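# Seat flat cable end in connector and close latch

## Task

Push one end of the flat cable fully into the connector, then close the connector's latch so it stays shut.

## Robot and tools

Robot: two arms, left_arm and right_arm, each ending in a five-finger hand (left_arm has a left hand, right_arm a right hand). Bases in the scene frame: left_arm at (-0.050, +0.458, 0) m, right_arm at (-0.046, -0.452, 0) m. A post stands behind the arms and a camera stand sits between them just behind the bases; do not strike either.

Scene frame: origin at table-top height, midway between the arms; +x points out over the table, +z up, left_arm on the +y side. Reported hand positions (metres), quaternions (wxyz) and velocities use this frame. The hand point sits 0.05 m in front of the palm and 0.15 m out from the wrist flange; its +z runs along the straightened fingers, +y out of the palm, +x across the palm away from the thumb for the right hand (toward the thumb for the left). Fingers extend 0.06 to 0.07 m past the point. A wrist bracket on the little-finger side can collide with things, and with the fingers level the wrist may hang below the hand point and reach the table first.

Row layout (used by execute_actions and move): exactly 28 numbers, each in [-1, 1], always for both arms. Order: left_arm dx, dy, dz, rx, ry, rz; left hand little, ring, middle, index, thumb_bend, thumb_turn; left force_limit, speed; then the same 14 for the right arm and hand. The six pose numbers are offsets, not poses: they are measured from that arm's current Hand target along the Hand target's own axes, with 1.0 equal to 0.6 m or 180 degrees; rx, ry, rz form one rotation vector. Zeros for all six mean no new request for that arm. Finger numbers: +1 open/straight, -1 curled; thumb_turn +1 beside the palm, -1 across in front of it. force_limit maps -1..+1 to about 0..10 N at the fingertip (0..15 N for the two thumb motors); speed rises from near zero at -1 to full at +0.48 and above. For a gentle grip close with speed -0.94 or lower. Hand numbers are absolute targets, so to keep a hand as it is, resend the eight numbers of its last executed row (if none yet, its hand_measured plus hand_force_limit and hand_speed).

execute_actions(actions, cameras): actions is a list of actions; each action is a table of up to 15 rows, one per 1/30 s step, and a short table repeats its final row until step 15. Every row in an action counts from the Hand target at that action's start, so a repeated offset keeps moving the arm further. cameras: list of names, ["all"], or []; an empty actions list returns all images by default.

move(target, speed, blend, stop_force, zero, blocking, cameras): drives each hand point in a straight line toward its offset from the Hand target. target is one 28-number row or a list of up to 15 rows, all offsets from the same starting Hand targets. speed in m/s, 0.002 to 3.6, default 0.25 (rotation up to twice that in rad/s). blend in m rounds corners in a list. stop_force in N, 3 to 120, halts an arm's path when its wrist sensor feels that much push against the motion; then all rows must share the same hand numbers. zero (only with stop_force, default true) re-zeros the sensor first. blocking=false returns after about 0.5 s while the move continues (not allowed with stop_force). Moves do not avoid obstacles and total at most 10 s. Result adds a "move:" line: done, off_target, moving, held or fault, plus limits such as paced or held.

wait(seconds, cameras): lets time pass, 0 to 3600 s. stop(cameras): brakes a running move. zoom_image(camera, region): closer view of region [x0, y0, x1, y1] pixels (at most 504 by 504) in a camera's latest image. Cameras: cam_head_left, cam_head_right, cam_high, cam_left_wrist, cam_right_wrist, all 672x504. show_instructions(): shows the reference images (a five-finger left hand page). zero_wrist_force(arm): re-zeros that arm's wrist force/torque sensor. finished_scene(scene): ends the scene; call it only once the cable is seated and the latch closed and stays so without the robot.

Results: hand positions and quaternions, Hand target (the last commanded pose after clipping; next offsets start from it), joint positions, velocities and torques, Wrist force and Wrist torque in the flange's axes plus the peak since the last reading, and per-hand lists hand_measured, hand_stopped_by (moving, target, force, stalled, fault), hand_load_n (positive pushes a finger open; near 0 suggests a lost grip), hand_force_limit and hand_speed. Commanded orientation is clipped to 32 degrees from the measured one each step. If a hand point rests short of its Hand target, send the remaining distance as an offset.

Avoid: dropping things even a few millimetres, releasing moving parts, slamming, hitting fixed objects, anything leaving the table, and hard presses. Joint torque over limits (130 N m for shoulder/elbow, 24.3 N m for wrists) or outside force near 150 N causes a 10 s fault stop; being even slightly past a firm contact can trigger it, so approach slowly with stop_force. Never let the two arms press on each other or close one hand on the other. Holding loads or straining toward unreachable poses heats motors; 85 °C brakes the arm for 30 to 60 s.

Each tool is called after "Request:" by a JSON object that holds its "method" and its "body".

Reference images:

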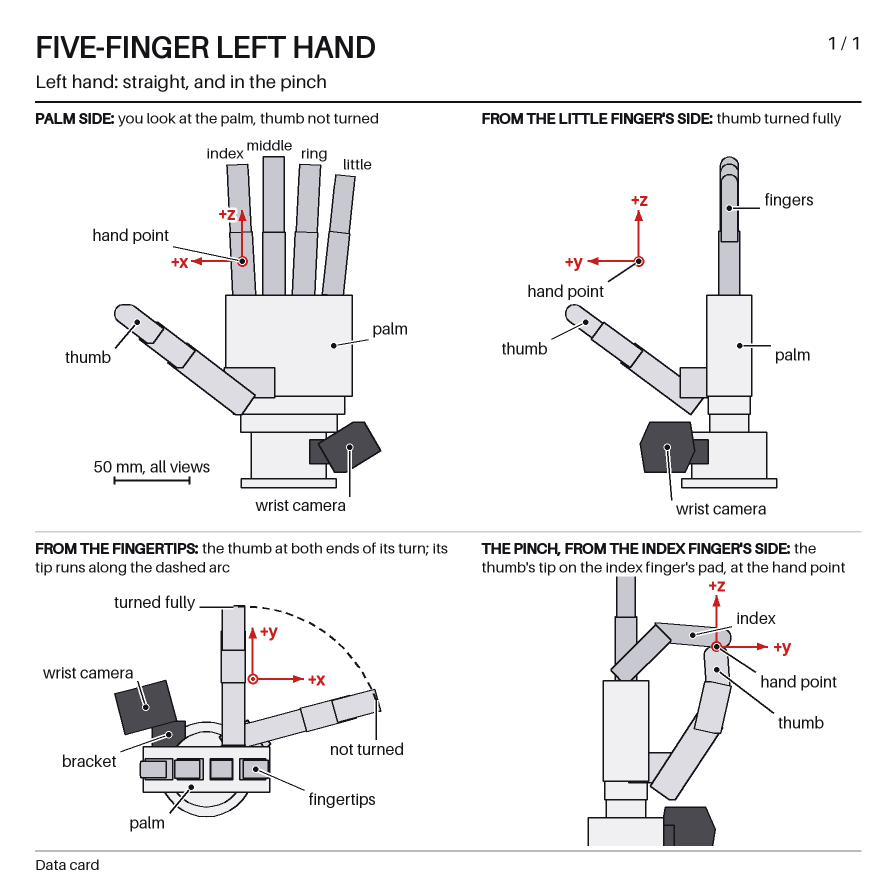

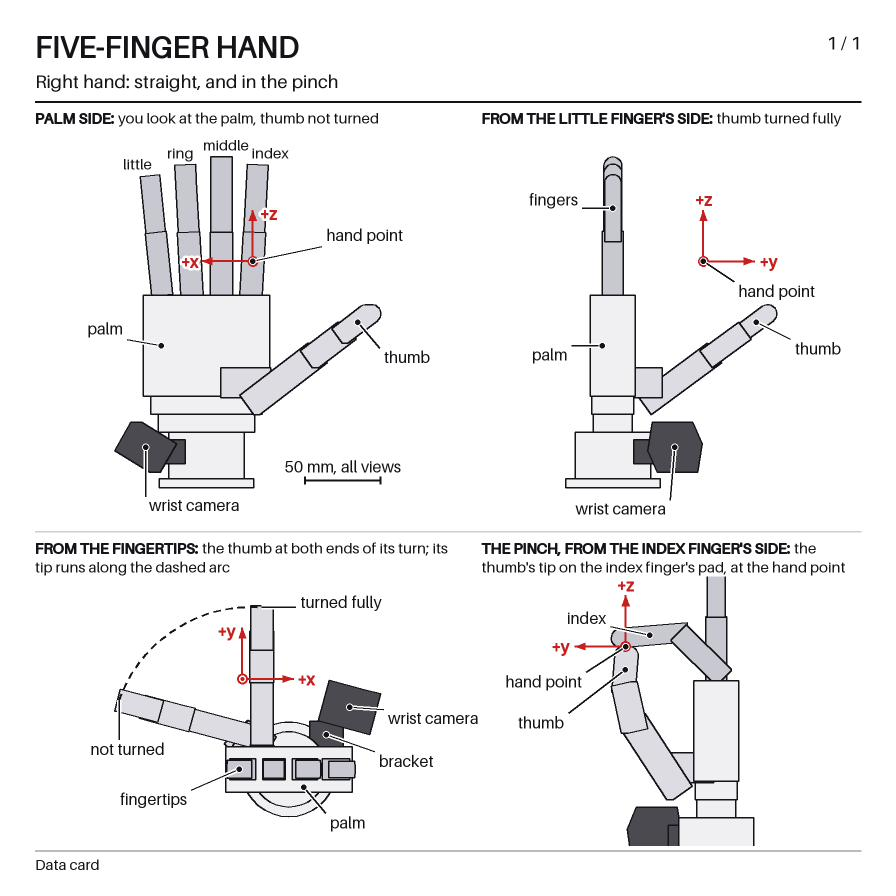

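## Session

Request:
{"method": "execute_actions", "body": {"actions": []}}

Scene clock: 0.00 s.
left_arm: end_effector_position=(+0.2974, +0.1992, +0.1789) hand_measured=(+1.000, +1.000, +1.000, +1.000, +1.000, +1.000) hand_load_n=(+0.0, +0.0, +0.0, +0.0, +0.0, +0.0) hand_stopped_by=(target, target, target, target, target, target) hand_force_limit=0.00 hand_speed=-0.80 end_effector_quat_wxyz=(+0.270, +0.910, +0.311, -0.053) | right_arm: end_effector_position=(+0.4127, -0.2649, +0.1176) hand_measured=(+1.000, +1.000, +1.000, +1.000, +1.000, +1.000) hand_load_n=(+0.0, +0.0, +0.0, +0.0, +0.0, +0.0) hand_stopped_by=(target, target, target, target, target, target) hand_force_limit=0.00 hand_speed=-0.80 end_effector_quat_wxyz=(-0.229, -0.355, +0.850, -0.315)
Joint positions: left_arm=[3.254 -1.632 -2.083 2.162 -1.013 1.017] | right_arm=[0.353 -0.705 1.103 1.669 2.228 -1.87]
Joint velocities: within noise
Joint torques (N m): no reading
Motor temperatures (°C): left_arm=[37 30 36 41 44 36] | right_arm=[34 32 38 38 40 44]
Wrist force (N): no reading
Wrist torque (N m): no reading
Wrist force, peak (N): no reading
Hand target: left_arm +0.2974, +0.1992, +0.1789; +0.270, +0.910, +0.311, -0.053 | right_arm +0.4127, -0.2649, +0.1176; -0.229, -0.355, +0.850, -0.315

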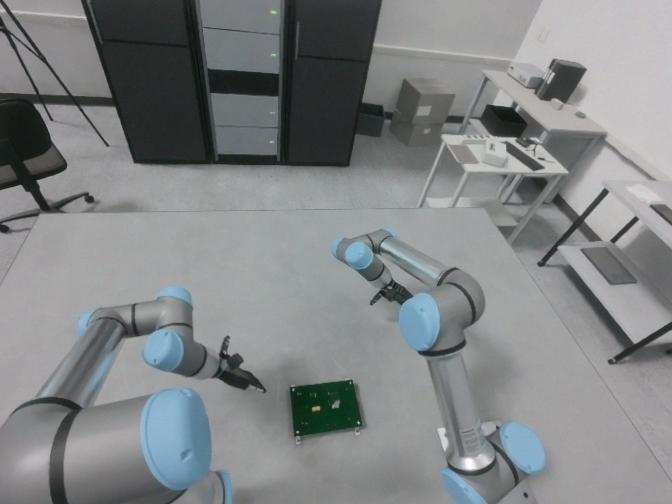

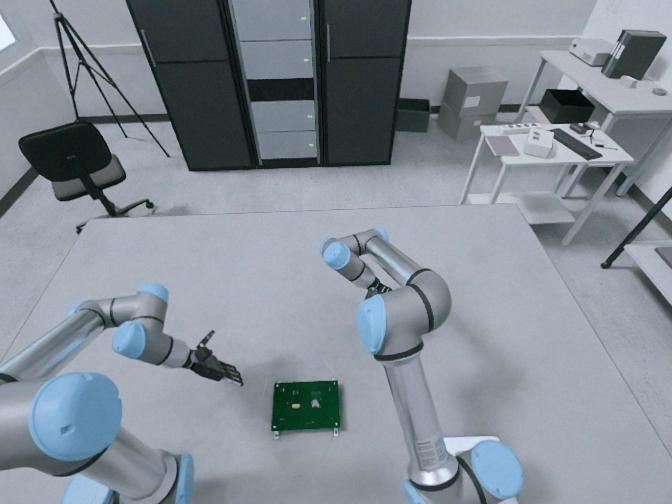

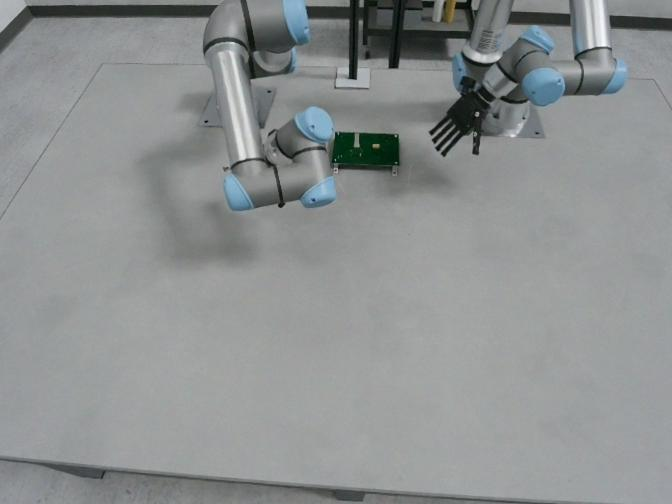

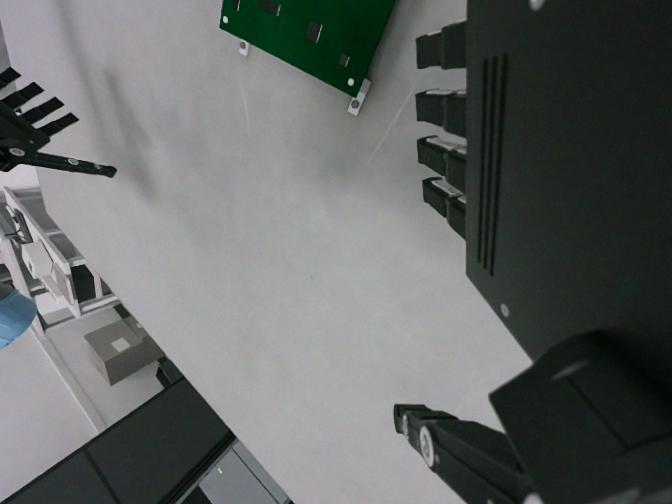

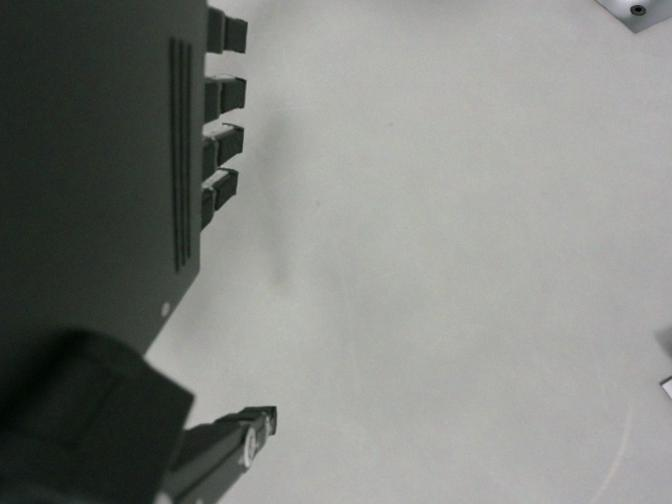

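Request:
{"method": "zoom_image", "body": {"camera": "cam_head_left", "region": [275, 365, 375, 450]}}

Request:
{"method": "zoom_image", "body": {"camera": "cam_head_right", "region": [260, 370, 350, 445]}}

Request:
{"method": "zoom_image", "body": {"camera": "cam_high", "region": [320, 120, 410, 185]}}

Request:
{"method": "zoom_image", "body": {"camera": "cam_left_wrist", "region": [200, 0, 400, 130]}}

Scaled by 5.040 from the camera's image (finer frame: 960x720).

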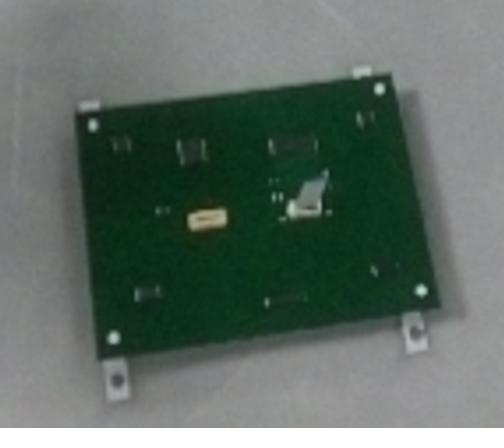

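Scaled by 5.600 from the camera's image (finer frame: 960x720).

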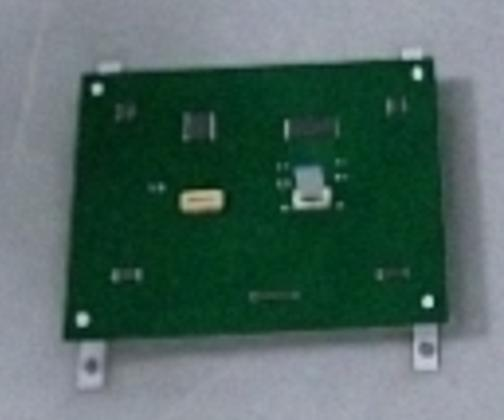

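Scaled by 5.600 from the camera's image (finer frame: 960x720).

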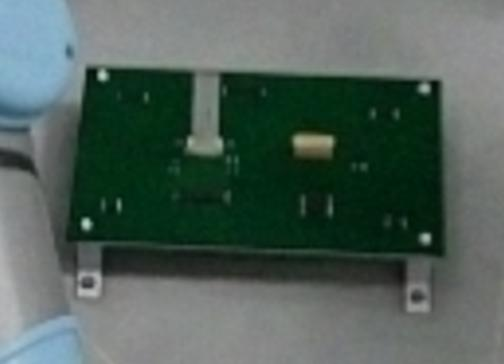

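Scaled by 2.520 from the camera's image (finer frame: 960x720).

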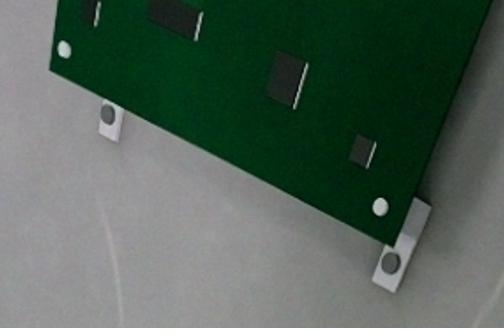

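Request:
{"method": "move", "body": {"target": [-0.4291,0.145,0.1701,0.1506,0.0946,-0.0239,-1,-1,-1,1,1,1,0,0,0,0,0,0,0,0,1,1,1,1,1,1,0,-0.8], "cameras": ["all"]}}

Scene clock: 82.03 s.
left_arm: end_effector_position=(+0.1583, -0.0333, +0.1984) hand_measured=(-1.000, -1.000, -1.000, +1.000, +1.000, +1.000) hand_load_n=(+0.0, +0.0, +0.0, +0.0, +0.0, +0.0) hand_stopped_by=(target, target, target, target, target, target) hand_force_limit=0.00 hand_speed=0.00 end_effector_quat_wxyz=(+0.021, +0.935, +0.355, -0.003) | right_arm: end_effector_position=(+0.4127, -0.2649, +0.1176) hand_measured=(+1.000, +1.000, +1.000, +1.000, +1.000, +1.000) hand_load_n=(+0.0, +0.0, +0.0, +0.0, +0.0, +0.0) hand_stopped_by=(target, target, target, target, target, target) hand_force_limit=0.00 hand_speed=-0.80 end_effector_quat_wxyz=(-0.229, -0.355, +0.850, -0.315)
Joint positions: left_arm=[2.16 -2.005 -1.386 1.861 -1.555 -0.141] | right_arm=[0.353 -0.705 1.103 1.669 2.228 -1.87]
Joint torques (N m): left_arm=[-3.1 33.51 26.83 -4.24 -1.76 -0.16] | right_arm=[0.23 -45.36 -15.8 2.62 0.84 0.05]
Wrist force (N): left_arm=[0.5 0.5 0.4] | right_arm=[0.1 -0.1 0.0]
Wrist torque (N m): left_arm=[0.01 -0.07 0.04] | right_arm=[-0.02 -0.01 0.01]
Wrist force, peak (N): left_arm=[-4.8 3.2 0.3] | right_arm=[0.3 0.4 -0.6]
Hand target: left_arm +0.1583, -0.0333, +0.1984; +0.021, +0.935, +0.355, -0.003 (not the last commanded pose) | right_arm +0.4127, -0.2649, +0.1176; -0.229, -0.355, +0.850, -0.315
Off the commanded pose: left_arm 0.019 m, 3 deg | right_arm 0.000 m, 0 deg.
move: held (left_arm; a check stopped the path); limits=held
pose unreachable (left arm): on one or more control steps of this call, first in action 0 (counted from 0), this arm could not follow its commanded pose, so it was not sent that pose on those steps. It may still have moved: this result reports where it is.
cause: moving toward the commanded pose would bring a part of the arm too close to another arm (a part of this arm just beyond joint 4 (wrist 1) and a part of the right arm just beyond its joint 2 (shoulder lift), at the place that arm is still heading or pushing toward).
cam_left_wrist: T_world_to_cam=[[-0.45319, 0.89011, -0.0483, 0.1185], [0.76616, 0.41663, 0.4893, -0.20758], [0.45565, 0.18474, -0.87078, 0.22332]] pos_world=[0.11099, -0.06025, 0.30175]

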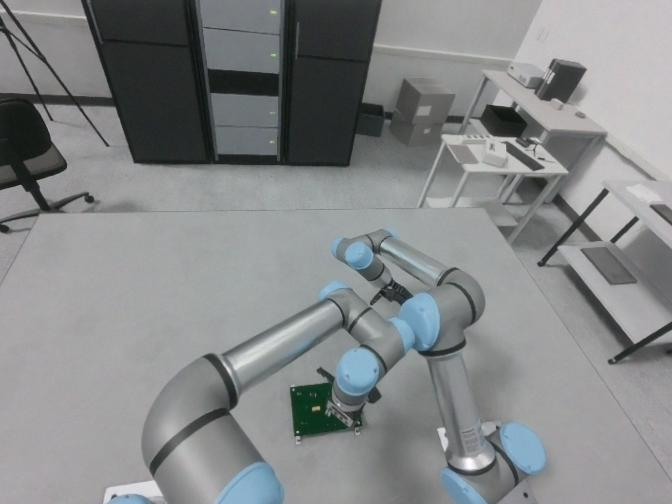

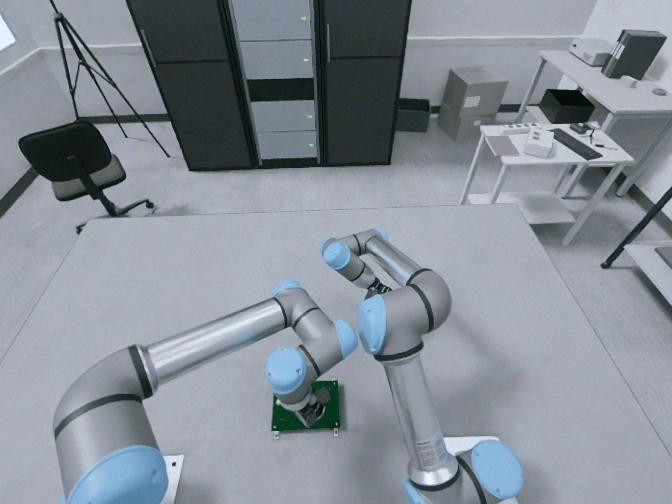

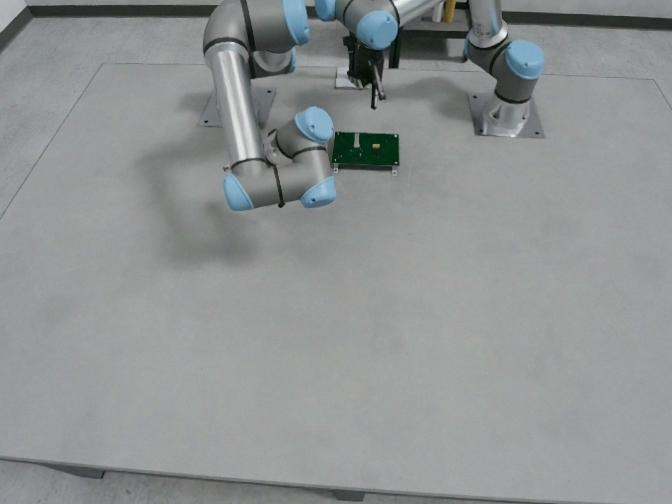

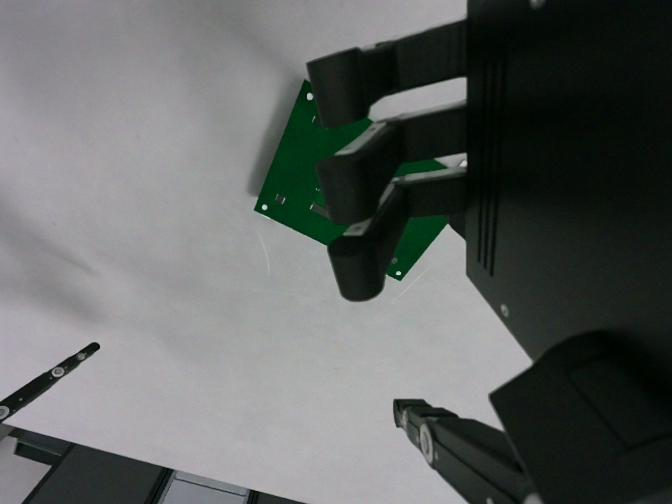

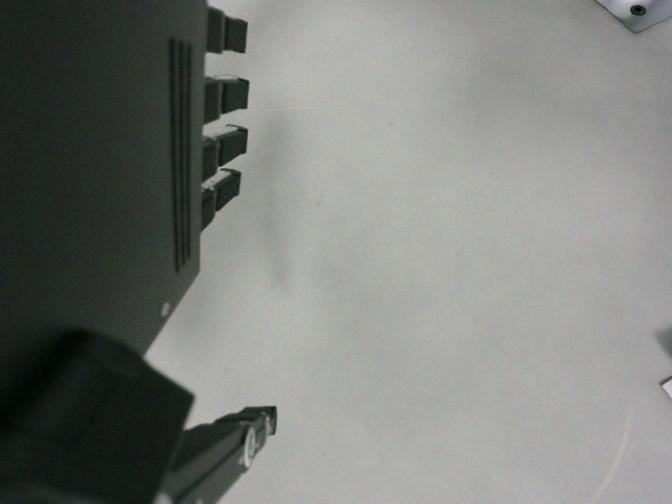

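Request:
{"method": "move", "body": {"target": [0,0,0,0,0,0,1,1,1,1,1,1,0,0,0.2935,-0.2912,0.1747,0,0,0,1,1,1,1,1,1,0,-0.8], "cameras": ["all"]}}

Scene clock: 95.20 s.
left_arm: end_effector_position=(+0.1583, -0.0333, +0.1984) hand_measured=(+1.000, +1.000, +1.000, +1.000, +1.000, +1.000) hand_load_n=(+0.5, +0.0, +0.0, +0.0, +0.0, +0.0) hand_stopped_by=(target, target, target, target, target, target) hand_force_limit=0.00 hand_speed=0.00 end_effector_quat_wxyz=(+0.021, +0.935, +0.355, -0.003) | right_arm: end_effector_position=(+0.4128, -0.5148, +0.2180) hand_measured=(+1.000, +1.000, +1.000, +1.000, +1.000, +1.000) hand_load_n=(+0.0, +0.0, +0.0, +0.0, +0.0, +0.0) hand_stopped_by=(target, target, target, target, target, target) hand_force_limit=0.00 hand_speed=-0.80 end_effector_quat_wxyz=(-0.229, -0.355, +0.850, -0.316)
Joint positions: left_arm=[2.16 -2.005 -1.386 1.861 -1.556 -0.141] | right_arm=[-0.099 -0.996 1.242 1.427 2.367 -2.451]
Joint torques (N m): left_arm=[-7.75 27.45 10.7 -1.11 -1.82 0.74] | right_arm=[-4.35 -24.08 -9.01 4.56 -0.18 -1.75]
Wrist force (N): left_arm=[0.7 0.6 0.3] | right_arm=[-0.2 0.1 -0.3]
Wrist torque (N m): left_arm=[0.03 -0.11 0.05] | right_arm=[0.04 0.06 -0.19]
Wrist force, peak (N): left_arm=[0.7 0.8 0.5] | right_arm=[-1.6 1.6 -1.0]
Hand target: left_arm +0.1583, -0.0333, +0.1984; +0.021, +0.935, +0.355, -0.003 | right_arm +0.4127, -0.5148, +0.2180; -0.229, -0.355, +0.850, -0.315
Off the commanded pose: left_arm 0.000 m, 0 deg | right_arm 0.000 m, 0 deg.
move: done
cam_left_wrist: T_world_to_cam=[[-0.45305, 0.89017, -0.04838, 0.1185], [0.76617, 0.41654, 0.48937, -0.20756], [0.45578, 0.18465, -0.87073, 0.2232]] pos_world=[0.11099, -0.06025, 0.30165]
cam_right_wrist: T_world_to_cam=[[-0.87165, 0.45889, -0.17216, 0.63486], [0.48812, 0.84448, -0.22042, 0.2786], [0.04424, -0.27616, -0.96009, 0.16532]] pos_world=[0.41007, -0.48095, 0.32943]

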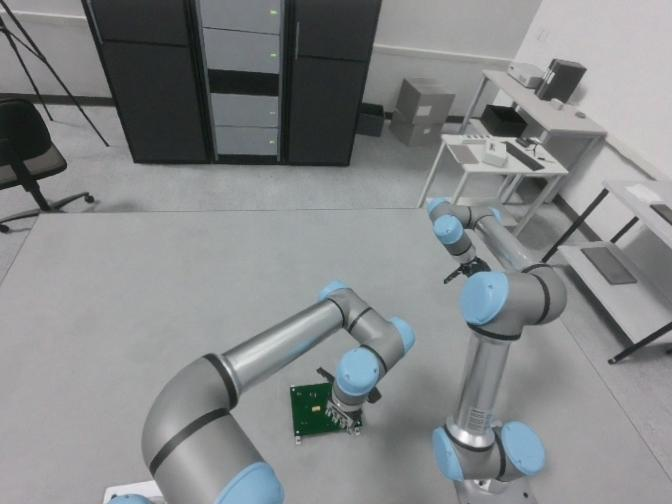

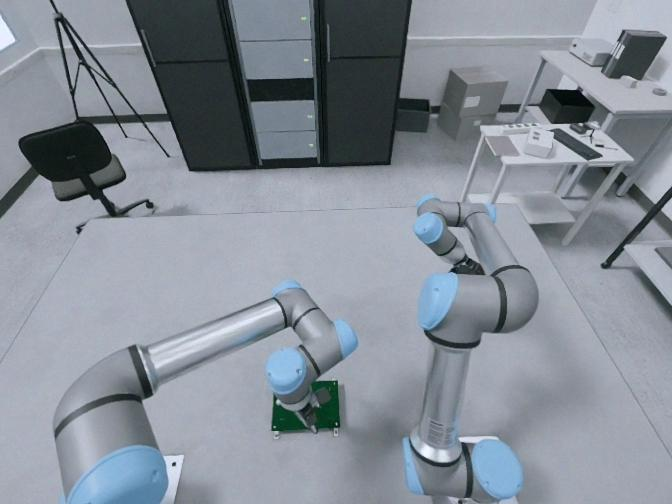

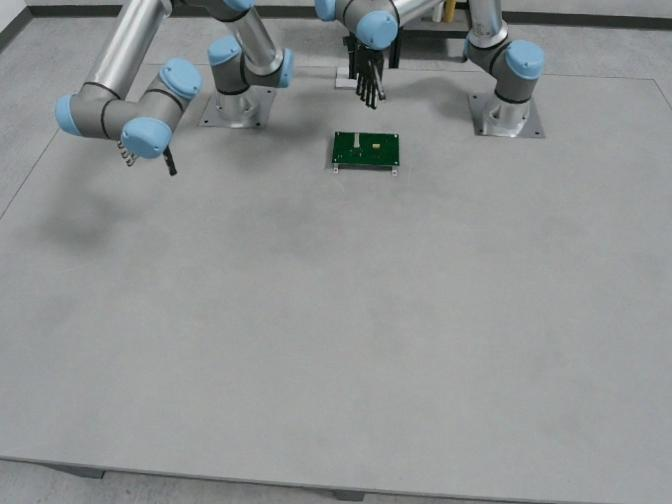

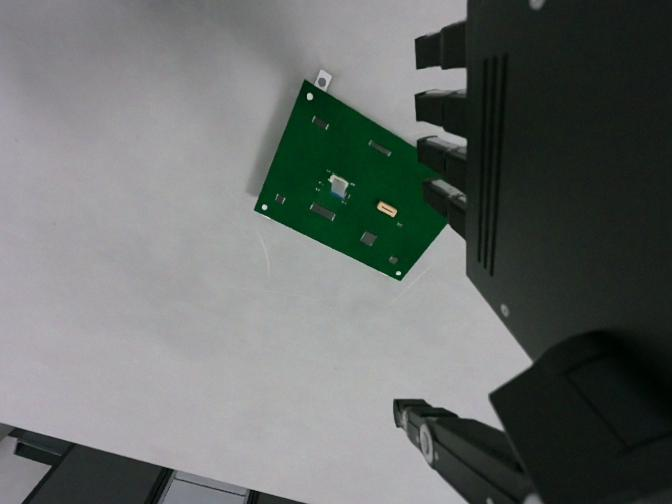

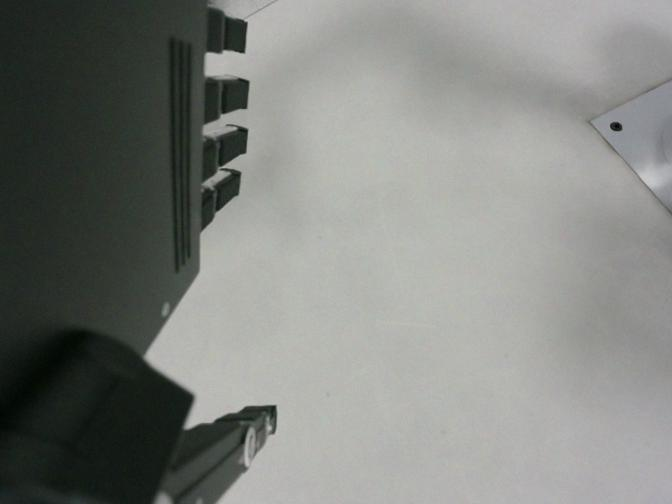

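Request:
{"method": "zoom_image", "body": {"camera": "cam_left_wrist", "region": [300, 150, 380, 210]}}

Request:
{"method": "zoom_image", "body": {"camera": "cam_left_wrist", "region": [240, 60, 460, 290]}}

Request:
{"method": "zoom_image", "body": {"camera": "cam_high", "region": [325, 125, 405, 185]}}

Scaled by 6.300 from the camera's image (finer frame: 960x720).

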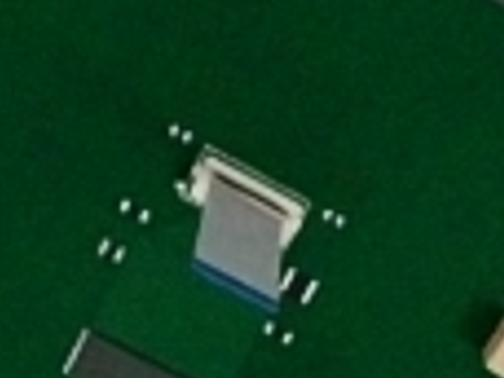

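Scaled by 2.191 from the camera's image (finer frame: 960x720).

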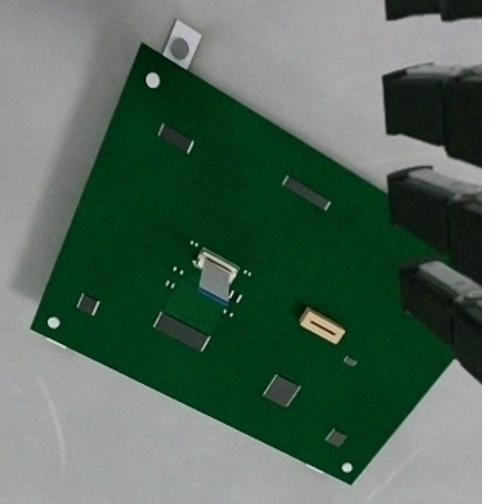

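Scaled by 6.300 from the camera's image (finer frame: 960x720).

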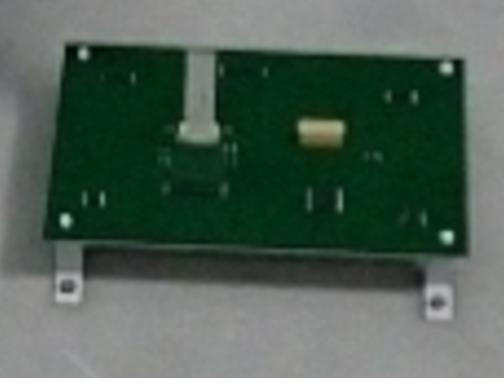

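Request:
{"method": "move", "body": {"target": [[0.0705,-0.0248,-0.005,-0.2206,0.0949,0.7045,1,1,1,1,1,1,0,0,0,0,0,0,0,0,1,1,1,1,1,1,0,-0.8],[0.0737,-0.0307,0.1515,-0.2206,0.0949,0.7045,1,1,1,1,1,1,0,0,0,0,0,0,0,0,1,1,1,1,1,1,0,-0.8]], "speed": 0.4, "blend": [0.01,0], "cameras": ["cam_left_wrist","cam_head_right","cam_high"]}}

Scene clock: 146.83 s.
left_arm: end_effector_position=(+0.1774, +0.0076, +0.1172) hand_measured=(+1.000, +1.000, +1.000, +1.000, +1.000, +1.000) hand_load_n=(+0.0, +0.0, +0.0, +0.0, +0.0, +0.0) hand_stopped_by=(target, target, target, target, target, target) hand_force_limit=0.00 hand_speed=0.00 end_effector_quat_wxyz=(+0.226, +0.669, -0.672, +0.222) | right_arm: end_effector_position=(+0.4127, -0.5148, +0.2180) hand_measured=(+1.000, +1.000, +1.000, +1.000, +1.000, +1.000) hand_load_n=(+0.0, -0.5, +0.0, +0.0, +0.0, +0.0) hand_stopped_by=(target, target, target, target, target, target) hand_force_limit=0.00 hand_speed=-0.80 end_effector_quat_wxyz=(-0.229, -0.355, +0.850, -0.315)
Joint positions: left_arm=[2.723 -1.945 -1.826 2.491 -0.987 2.636] | right_arm=[-0.099 -0.996 1.242 1.427 2.367 -2.451]
Joint torques (N m): left_arm=[0.3 30 15.95 -1.63 1.22 0.04] | right_arm=[-9.05 -25.62 -8.54 4.23 3.15 -1.77]
Wrist force (N): left_arm=[5.6 0.7 -4.0] | right_arm=[-0.3 0.3 -0.5]
Wrist torque (N m): left_arm=[0.38 -0.17 0.30] | right_arm=[0.08 0.07 -0.10]
Wrist force, peak (N): left_arm=[58.7 -1.0 -110.2] | right_arm=[0.0 0.5 -0.8]
Hand target: left_arm +0.1774, +0.0076, +0.1172; +0.226, +0.669, -0.672, +0.222 (not the last commanded pose) | right_arm +0.4127, -0.5148, +0.2180; -0.229, -0.355, +0.850, -0.315
Off the commanded pose: left_arm 0.012 m, 0 deg | right_arm 0.000 m, 0 deg.
FORCE FAULT: contact force on the left arm reached its limit, and that arm stopped. The contact can be on any part of that arm, not only on its tool. That arm's remaining commands of this call were not run. That arm is still stopped at the end of this call. That arm stays stopped for about 10 more seconds. Until then a move that you send moves the other arm only, and its call returns only when the move has ended. Once the stop has ended, the next robot result says so. If the stop ends while you think or write, that arm runs what you send next, counted from a new Hand target: where the arm stands when the stop ends. While its stop runs, that arm, its gripper or tool too, takes no new command. Until it ends, the stop uses up actions while you think or wait. An arm that is not stopped still takes commands.
move: fault (left_arm)
cam_left_wrist: T_world_to_cam=[[0.96696, -0.21131, 0.14261, -0.17911], [-0.21414, -0.36978, 0.9041, -0.06825], [-0.13831, -0.90477, -0.40282, 0.19504]] pos_world=[0.18556, 0.11338, 0.16582]
Images, in order (width x height): cam_head_right 672x504, cam_high 672x504, cam_left_wrist 672x504.

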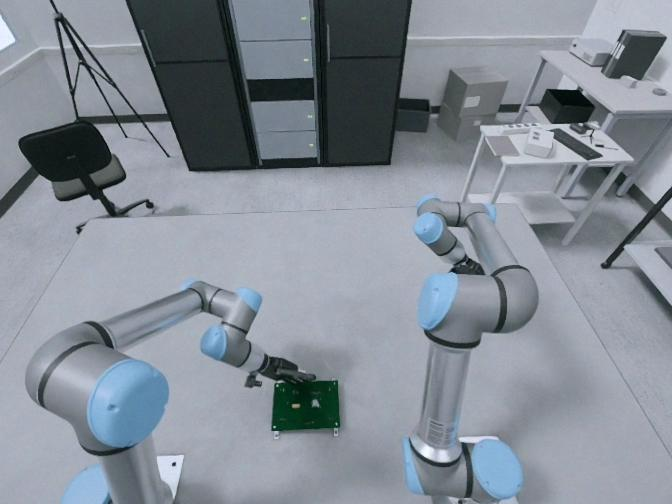

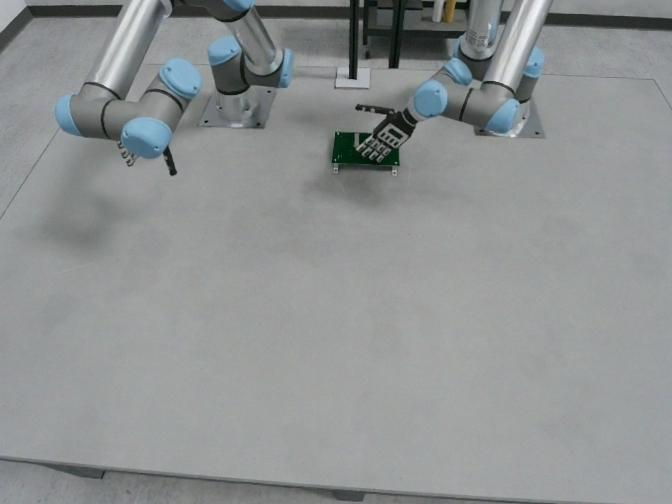

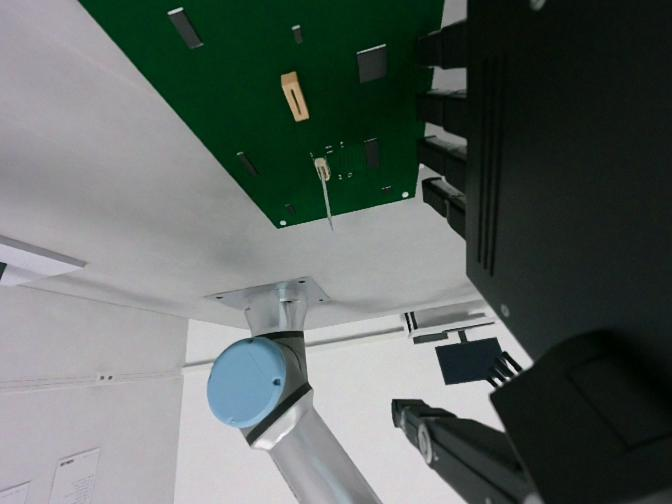

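Request:
{"method": "zoom_image", "body": {"camera": "cam_left_wrist", "region": [280, 130, 380, 240]}}

Request:
{"method": "zoom_image", "body": {"camera": "cam_left_wrist", "region": [305, 145, 345, 185]}}

Scaled by 4.582 from the camera's image (finer frame: 960x720).

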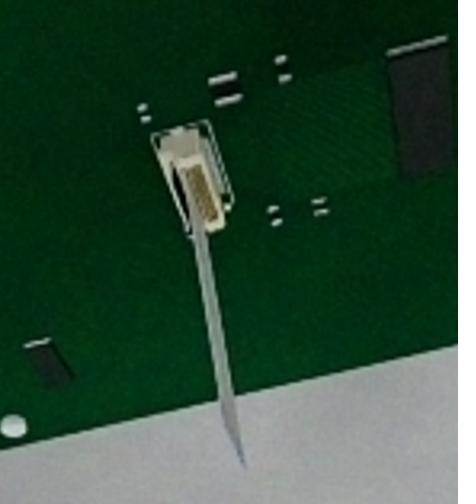

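Scaled by 12.600 from the camera's image (finer frame: 960x720).

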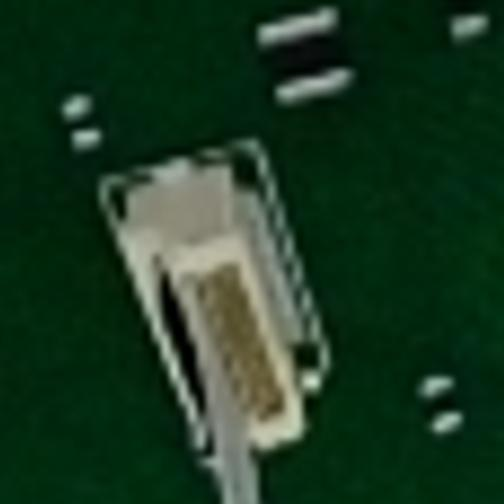

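Request:
{"method": "wait", "body": {"seconds": 1, "cameras": ["cam_left_wrist","cam_head_left"]}}

Scene clock: 183.97 s.
left_arm: end_effector_position=(+0.1774, +0.0076, +0.1172) hand_measured=(+1.000, +1.000, +1.000, +1.000, +1.000, +1.000) hand_load_n=(+0.0, +0.0, +0.0, +0.0, +0.0, +0.0) hand_stopped_by=(target, target, target, target, target, target) hand_force_limit=0.00 hand_speed=0.00 end_effector_quat_wxyz=(+0.226, +0.669, -0.672, +0.222) | right_arm: end_effector_position=(+0.4127, -0.5148, +0.2180) hand_measured=(+1.000, +1.000, +1.000, +1.000, +1.000, +1.000) hand_load_n=(+0.0, +0.0, +0.5, +0.0, +0.0, +0.0) hand_stopped_by=(target, target, target, target, target, target) hand_force_limit=0.00 hand_speed=-0.80 end_effector_quat_wxyz=(-0.229, -0.355, +0.850, -0.315)
Joint positions: left_arm=[2.723 -1.945 -1.826 2.491 -0.987 2.636] | right_arm=[-0.099 -0.996 1.242 1.427 2.367 -2.451]
Joint torques (N m): left_arm=[0.91 31.85 17.46 -2.11 1.17 0.19] | right_arm=[-8.68 -27.27 -8.63 2.7 2.6 -1.76]
Wrist force (N): left_arm=[5.4 0.5 -3.8] | right_arm=[-0.4 0.6 -0.6]
Wrist torque (N m): left_arm=[0.36 -0.15 0.30] | right_arm=[0.12 0.10 -0.09]
Wrist force, peak (N): left_arm=[5.9 0.6 -4.4] | right_arm=[-0.2 0.7 -0.8]
Hand target: left_arm +0.1774, +0.0076, +0.1172; +0.226, +0.669, -0.672, +0.222 (not the last commanded pose) | right_arm +0.4127, -0.5148, +0.2180; -0.229, -0.355, +0.850, -0.315
Off the commanded pose: left_arm 0.012 m, 0 deg | right_arm 0.000 m, 0 deg.
FORCE FAULT, CONTINUED: the left arm's stop, for the force fault that an earlier result reported, is over. The rest of the stop counts as 20 of the actions that you can send in this scene. During its stop the left arm's controller moved it back a little. That arm's target is now where it stood when the stop ended, not its last command. That arm accepts commands again.
wait: 1.00 s; at rest from the start
cam_left_wrist: T_world_to_cam=[[0.96696, -0.21131, 0.14261, -0.17911], [-0.21414, -0.36978, 0.9041, -0.06825], [-0.13831, -0.90477, -0.40282, 0.19504]] pos_world=[0.18556, 0.11338, 0.16582]
Images, in order (width x height): cam_head_left 672x504, cam_left_wrist 672x504.

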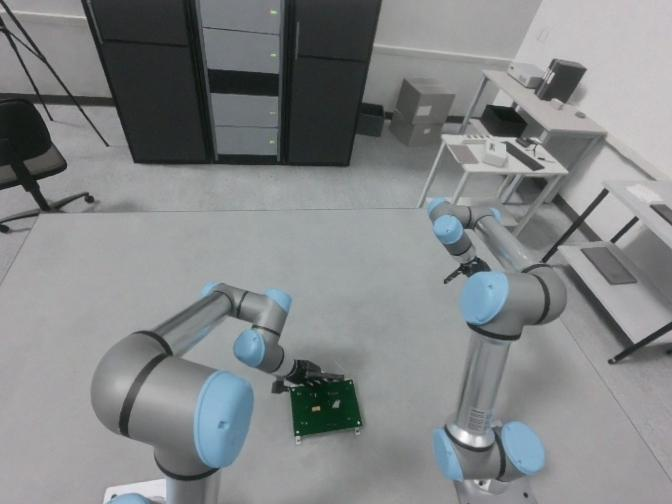

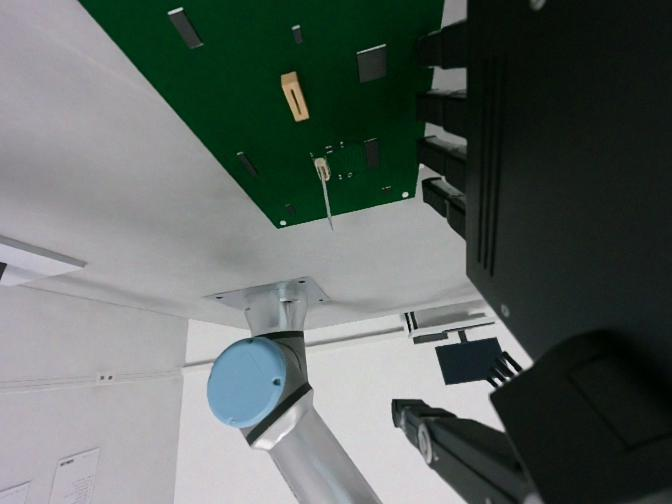

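Request:
{"method": "move", "body": {"target": [[0.103,0,-0.137,0,0,0,1,1,1,1,1,1,0,0,0,0,0,0,0,0,1,1,1,1,1,1,0,-0.8],[0.1278,-0.016,-0.077,0.0354,0.0354,0.4991,1,1,1,1,1,1,0,0,0,0,0,0,0,0,1,1,1,1,1,1,0,-0.8],[0.0127,-0.016,0.0767,0.0354,0.0354,0.4991,1,1,1,1,1,1,0,0,0,0,0,0,0,0,1,1,1,1,1,1,0,-0.8]], "speed": [0.2,0.5,0.15], "blend": [0.01,0.01,0], "cameras": ["cam_left_wrist","cam_head_right","cam_high"]}}

Scene clock: 198.53 s.
left_arm: end_effector_position=(+0.1867, -0.0262, +0.0850) hand_measured=(+1.000, +1.000, +1.000, +1.000, +1.000, +1.000) hand_load_n=(+0.0, -0.5, +0.0, +0.0, -0.5, -0.5) hand_stopped_by=(target, target, target, target, target, target) hand_force_limit=0.00 hand_speed=0.00 end_effector_quat_wxyz=(-0.003, +0.001, +0.924, -0.383) | right_arm: end_effector_position=(+0.4127, -0.5148, +0.2180) hand_measured=(+1.000, +1.000, +1.000, +1.000, +1.000, +1.000) hand_load_n=(+0.0, +0.0, +0.0, +0.0, +0.0, +0.0) hand_stopped_by=(target, target, target, target, target, target) hand_force_limit=0.00 hand_speed=-0.80 end_effector_quat_wxyz=(-0.229, -0.355, +0.850, -0.315)
Joint positions: left_arm=[2.536 -1.981 -1.692 2.615 -0.946 3.938] | right_arm=[-0.099 -0.996 1.242 1.427 2.367 -2.451]
Joint torques (N m): left_arm=[-6.67 40.53 30.12 -1.33 -0.8 -0.09] | right_arm=[-8.54 -28.94 -8.97 1.83 2.26 -1.66]
Wrist force (N): left_arm=[1.0 1.6 0.8] | right_arm=[-0.2 0.4 -0.7]
Wrist torque (N m): left_arm=[0.15 -0.16 0.10] | right_arm=[0.12 0.08 -0.09]
Wrist force, peak (N): left_arm=[5.9 0.5 -4.2] | right_arm=[0.0 0.5 -1.0]
Hand target: left_arm +0.1867, -0.0262, +0.0850; -0.003, +0.002, +0.924, -0.383 | right_arm +0.4127, -0.5148, +0.2180; -0.229, -0.355, +0.850, -0.315
Off the commanded pose: left_arm 0.000 m, 0 deg | right_arm 0.000 m, 0 deg.
move: done
cam_left_wrist: T_world_to_cam=[[-0.25354, -0.68679, 0.6812, -0.02096], [-0.83552, 0.51036, 0.20358, 0.14892], [-0.48747, -0.51754, -0.70322, 0.25361]] pos_world=[0.24274, 0.04086, 0.1623]
Images, in order (width x height): cam_head_right 672x504, cam_high 672x504, cam_left_wrist 672x504.

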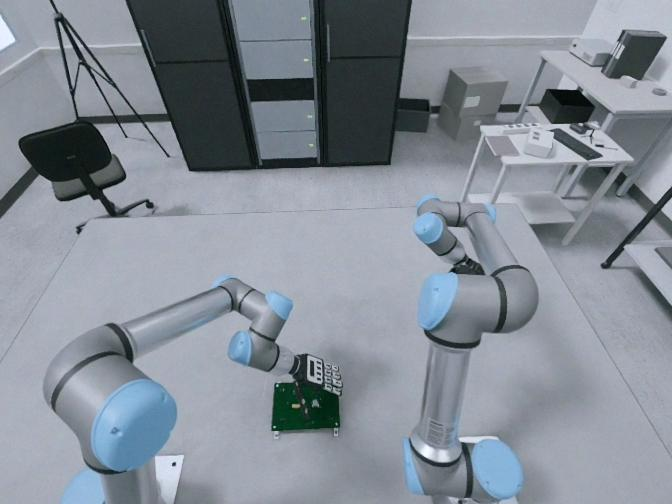

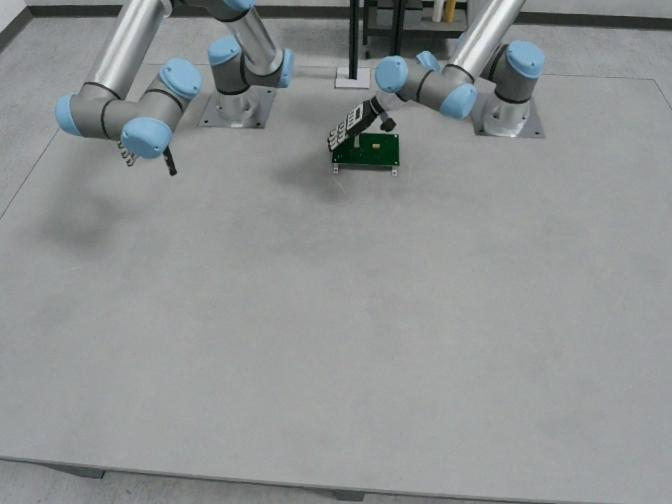

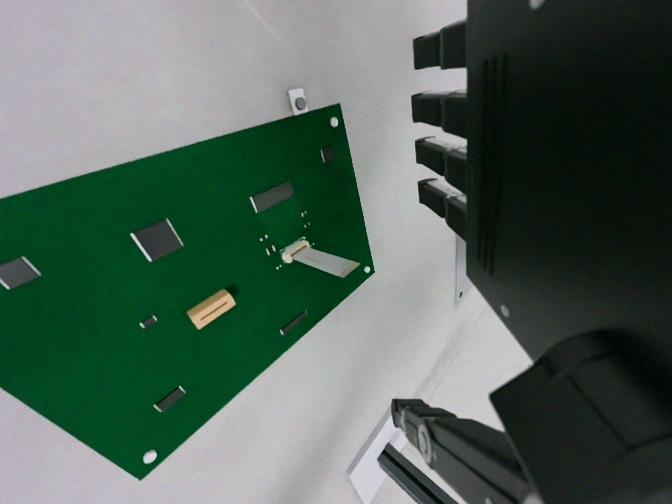

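Request:
{"method": "zoom_image", "body": {"camera": "cam_left_wrist", "region": [270, 225, 330, 285]}}

Request:
{"method": "zoom_image", "body": {"camera": "cam_left_wrist", "region": [240, 190, 380, 300]}}

Scaled by 8.400 from the camera's image (finer frame: 960x720).

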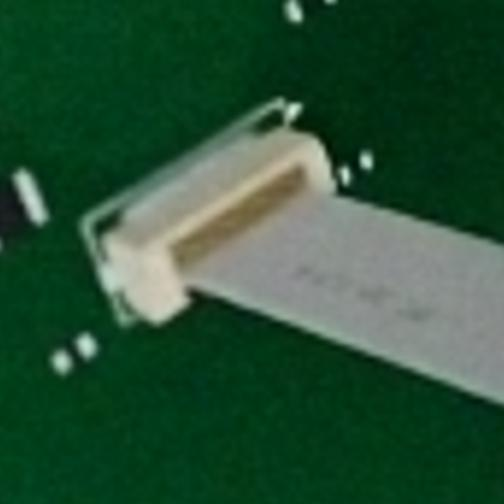

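Scaled by 3.600 from the camera's image (finer frame: 960x720).

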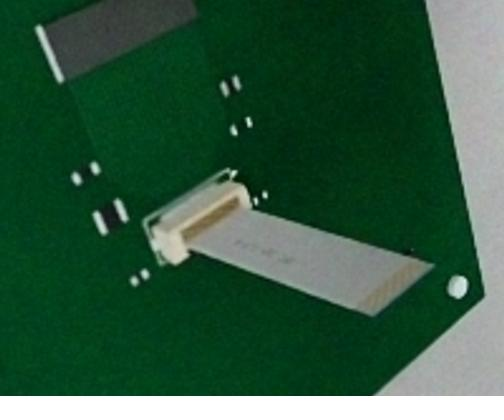

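Request:
{"method": "move", "body": {"target": [[0,-0.1355,-0.1355,0,0,0,1,1,1,1,1,1,0,0,0,0,0,0,0,0,1,1,1,1,1,1,0,-0.8],[0.1187,-0.081,-0.19,0.0356,-0.378,-0.3278,1,1,1,1,1,1,0,0,0,0,0,0,0,0,1,1,1,1,1,1,0,-0.8],[0.1187,0.0462,-0.0155,0.0356,-0.378,-0.3278,1,1,1,1,1,1,0,0,0,0,0,0,0,0,1,1,1,1,1,1,0,-0.8]], "speed": [0.2,0.5,0.15], "blend": [0.01,0.01,0], "cameras": ["cam_left_wrist","cam_head_right","cam_high"]}}

Scene clock: 269.67 s.
left_arm: end_effector_position=(+0.1155, +0.0004, +0.0723) hand_measured=(+1.000, +1.000, +1.000, +1.000, +1.000, +1.000) hand_load_n=(+0.0, +0.0, +0.0, +0.0, +0.0, +0.0) hand_stopped_by=(target, target, target, target, target, target) hand_force_limit=0.00 hand_speed=0.00 end_effector_quat_wxyz=(-0.314, +0.632, -0.635, +0.316) | right_arm: end_effector_position=(+0.4127, -0.5148, +0.2180) hand_measured=(+1.000, +1.000, +1.000, +1.000, +1.000, +1.000) hand_load_n=(+0.0, +0.0, +0.0, +0.0, +0.0, +0.0) hand_stopped_by=(target, target, target, target, target, target) hand_force_limit=0.00 hand_speed=-0.80 end_effector_quat_wxyz=(-0.229, -0.355, +0.850, -0.315)
Joint positions: left_arm=[1.898 -2.014 -1.771 2.62 -2.425 2.086] | right_arm=[-0.099 -0.996 1.242 1.427 2.367 -2.451]
Joint torques (N m): left_arm=[7.13 33.45 29.17 -2.26 -1.39 1.4] | right_arm=[-8.71 -29.52 -8.82 1.03 2.15 -1.7]
Wrist force (N): left_arm=[0.4 1.4 0.8] | right_arm=[-0.3 0.3 -0.4]
Wrist torque (N m): left_arm=[0.11 -0.04 0.05] | right_arm=[0.08 0.08 -0.10]
Wrist force, peak (N): left_arm=[0.7 2.6 2.1] | right_arm=[-0.6 0.3 -0.9]
Hand target: left_arm +0.1156, +0.0003, +0.0723; -0.314, +0.632, -0.635, +0.316 | right_arm +0.4127, -0.5148, +0.2180; -0.229, -0.355, +0.850, -0.315
Off the commanded pose: left_arm 0.000 m, 0 deg | right_arm 0.000 m, 0 deg.
move: done
cam_left_wrist: T_world_to_cam=[[0.58748, -0.25564, 0.7678, -0.11572], [-0.53291, -0.83623, 0.12934, 0.0495], [0.60899, -0.48515, -0.6275, 0.0916]] pos_world=[0.03858, 0.05625, 0.13992]
Images, in order (width x height): cam_head_right 672x504, cam_high 672x504, cam_left_wrist 672x504.

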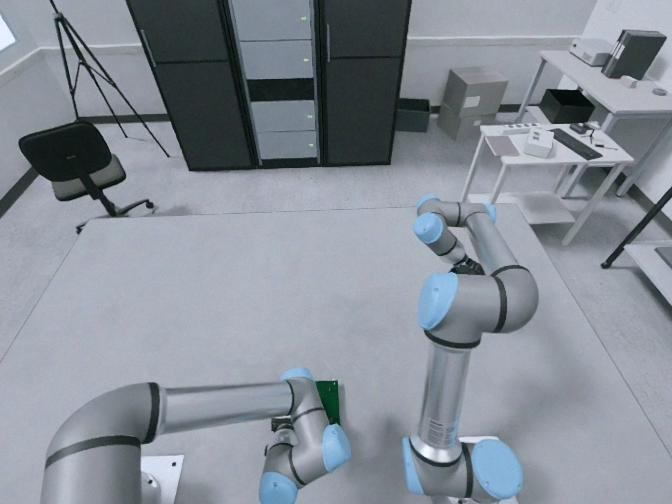

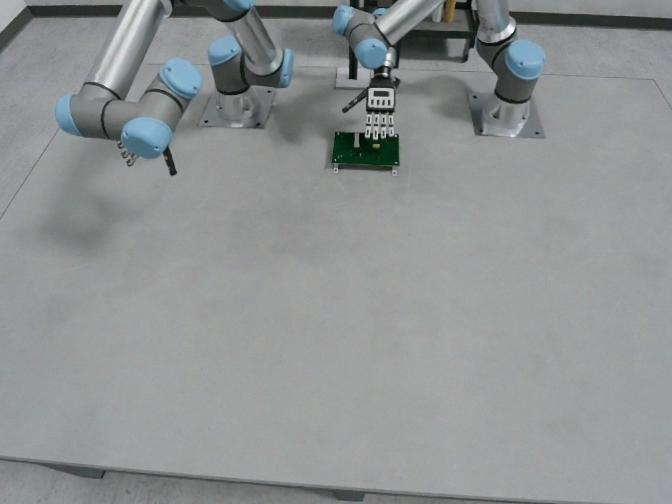

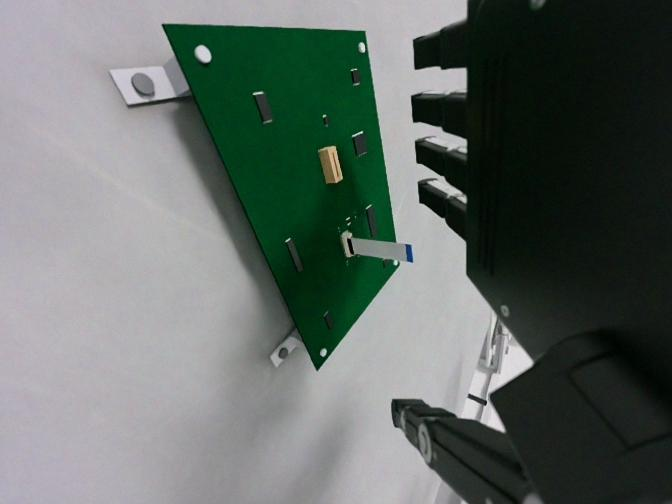

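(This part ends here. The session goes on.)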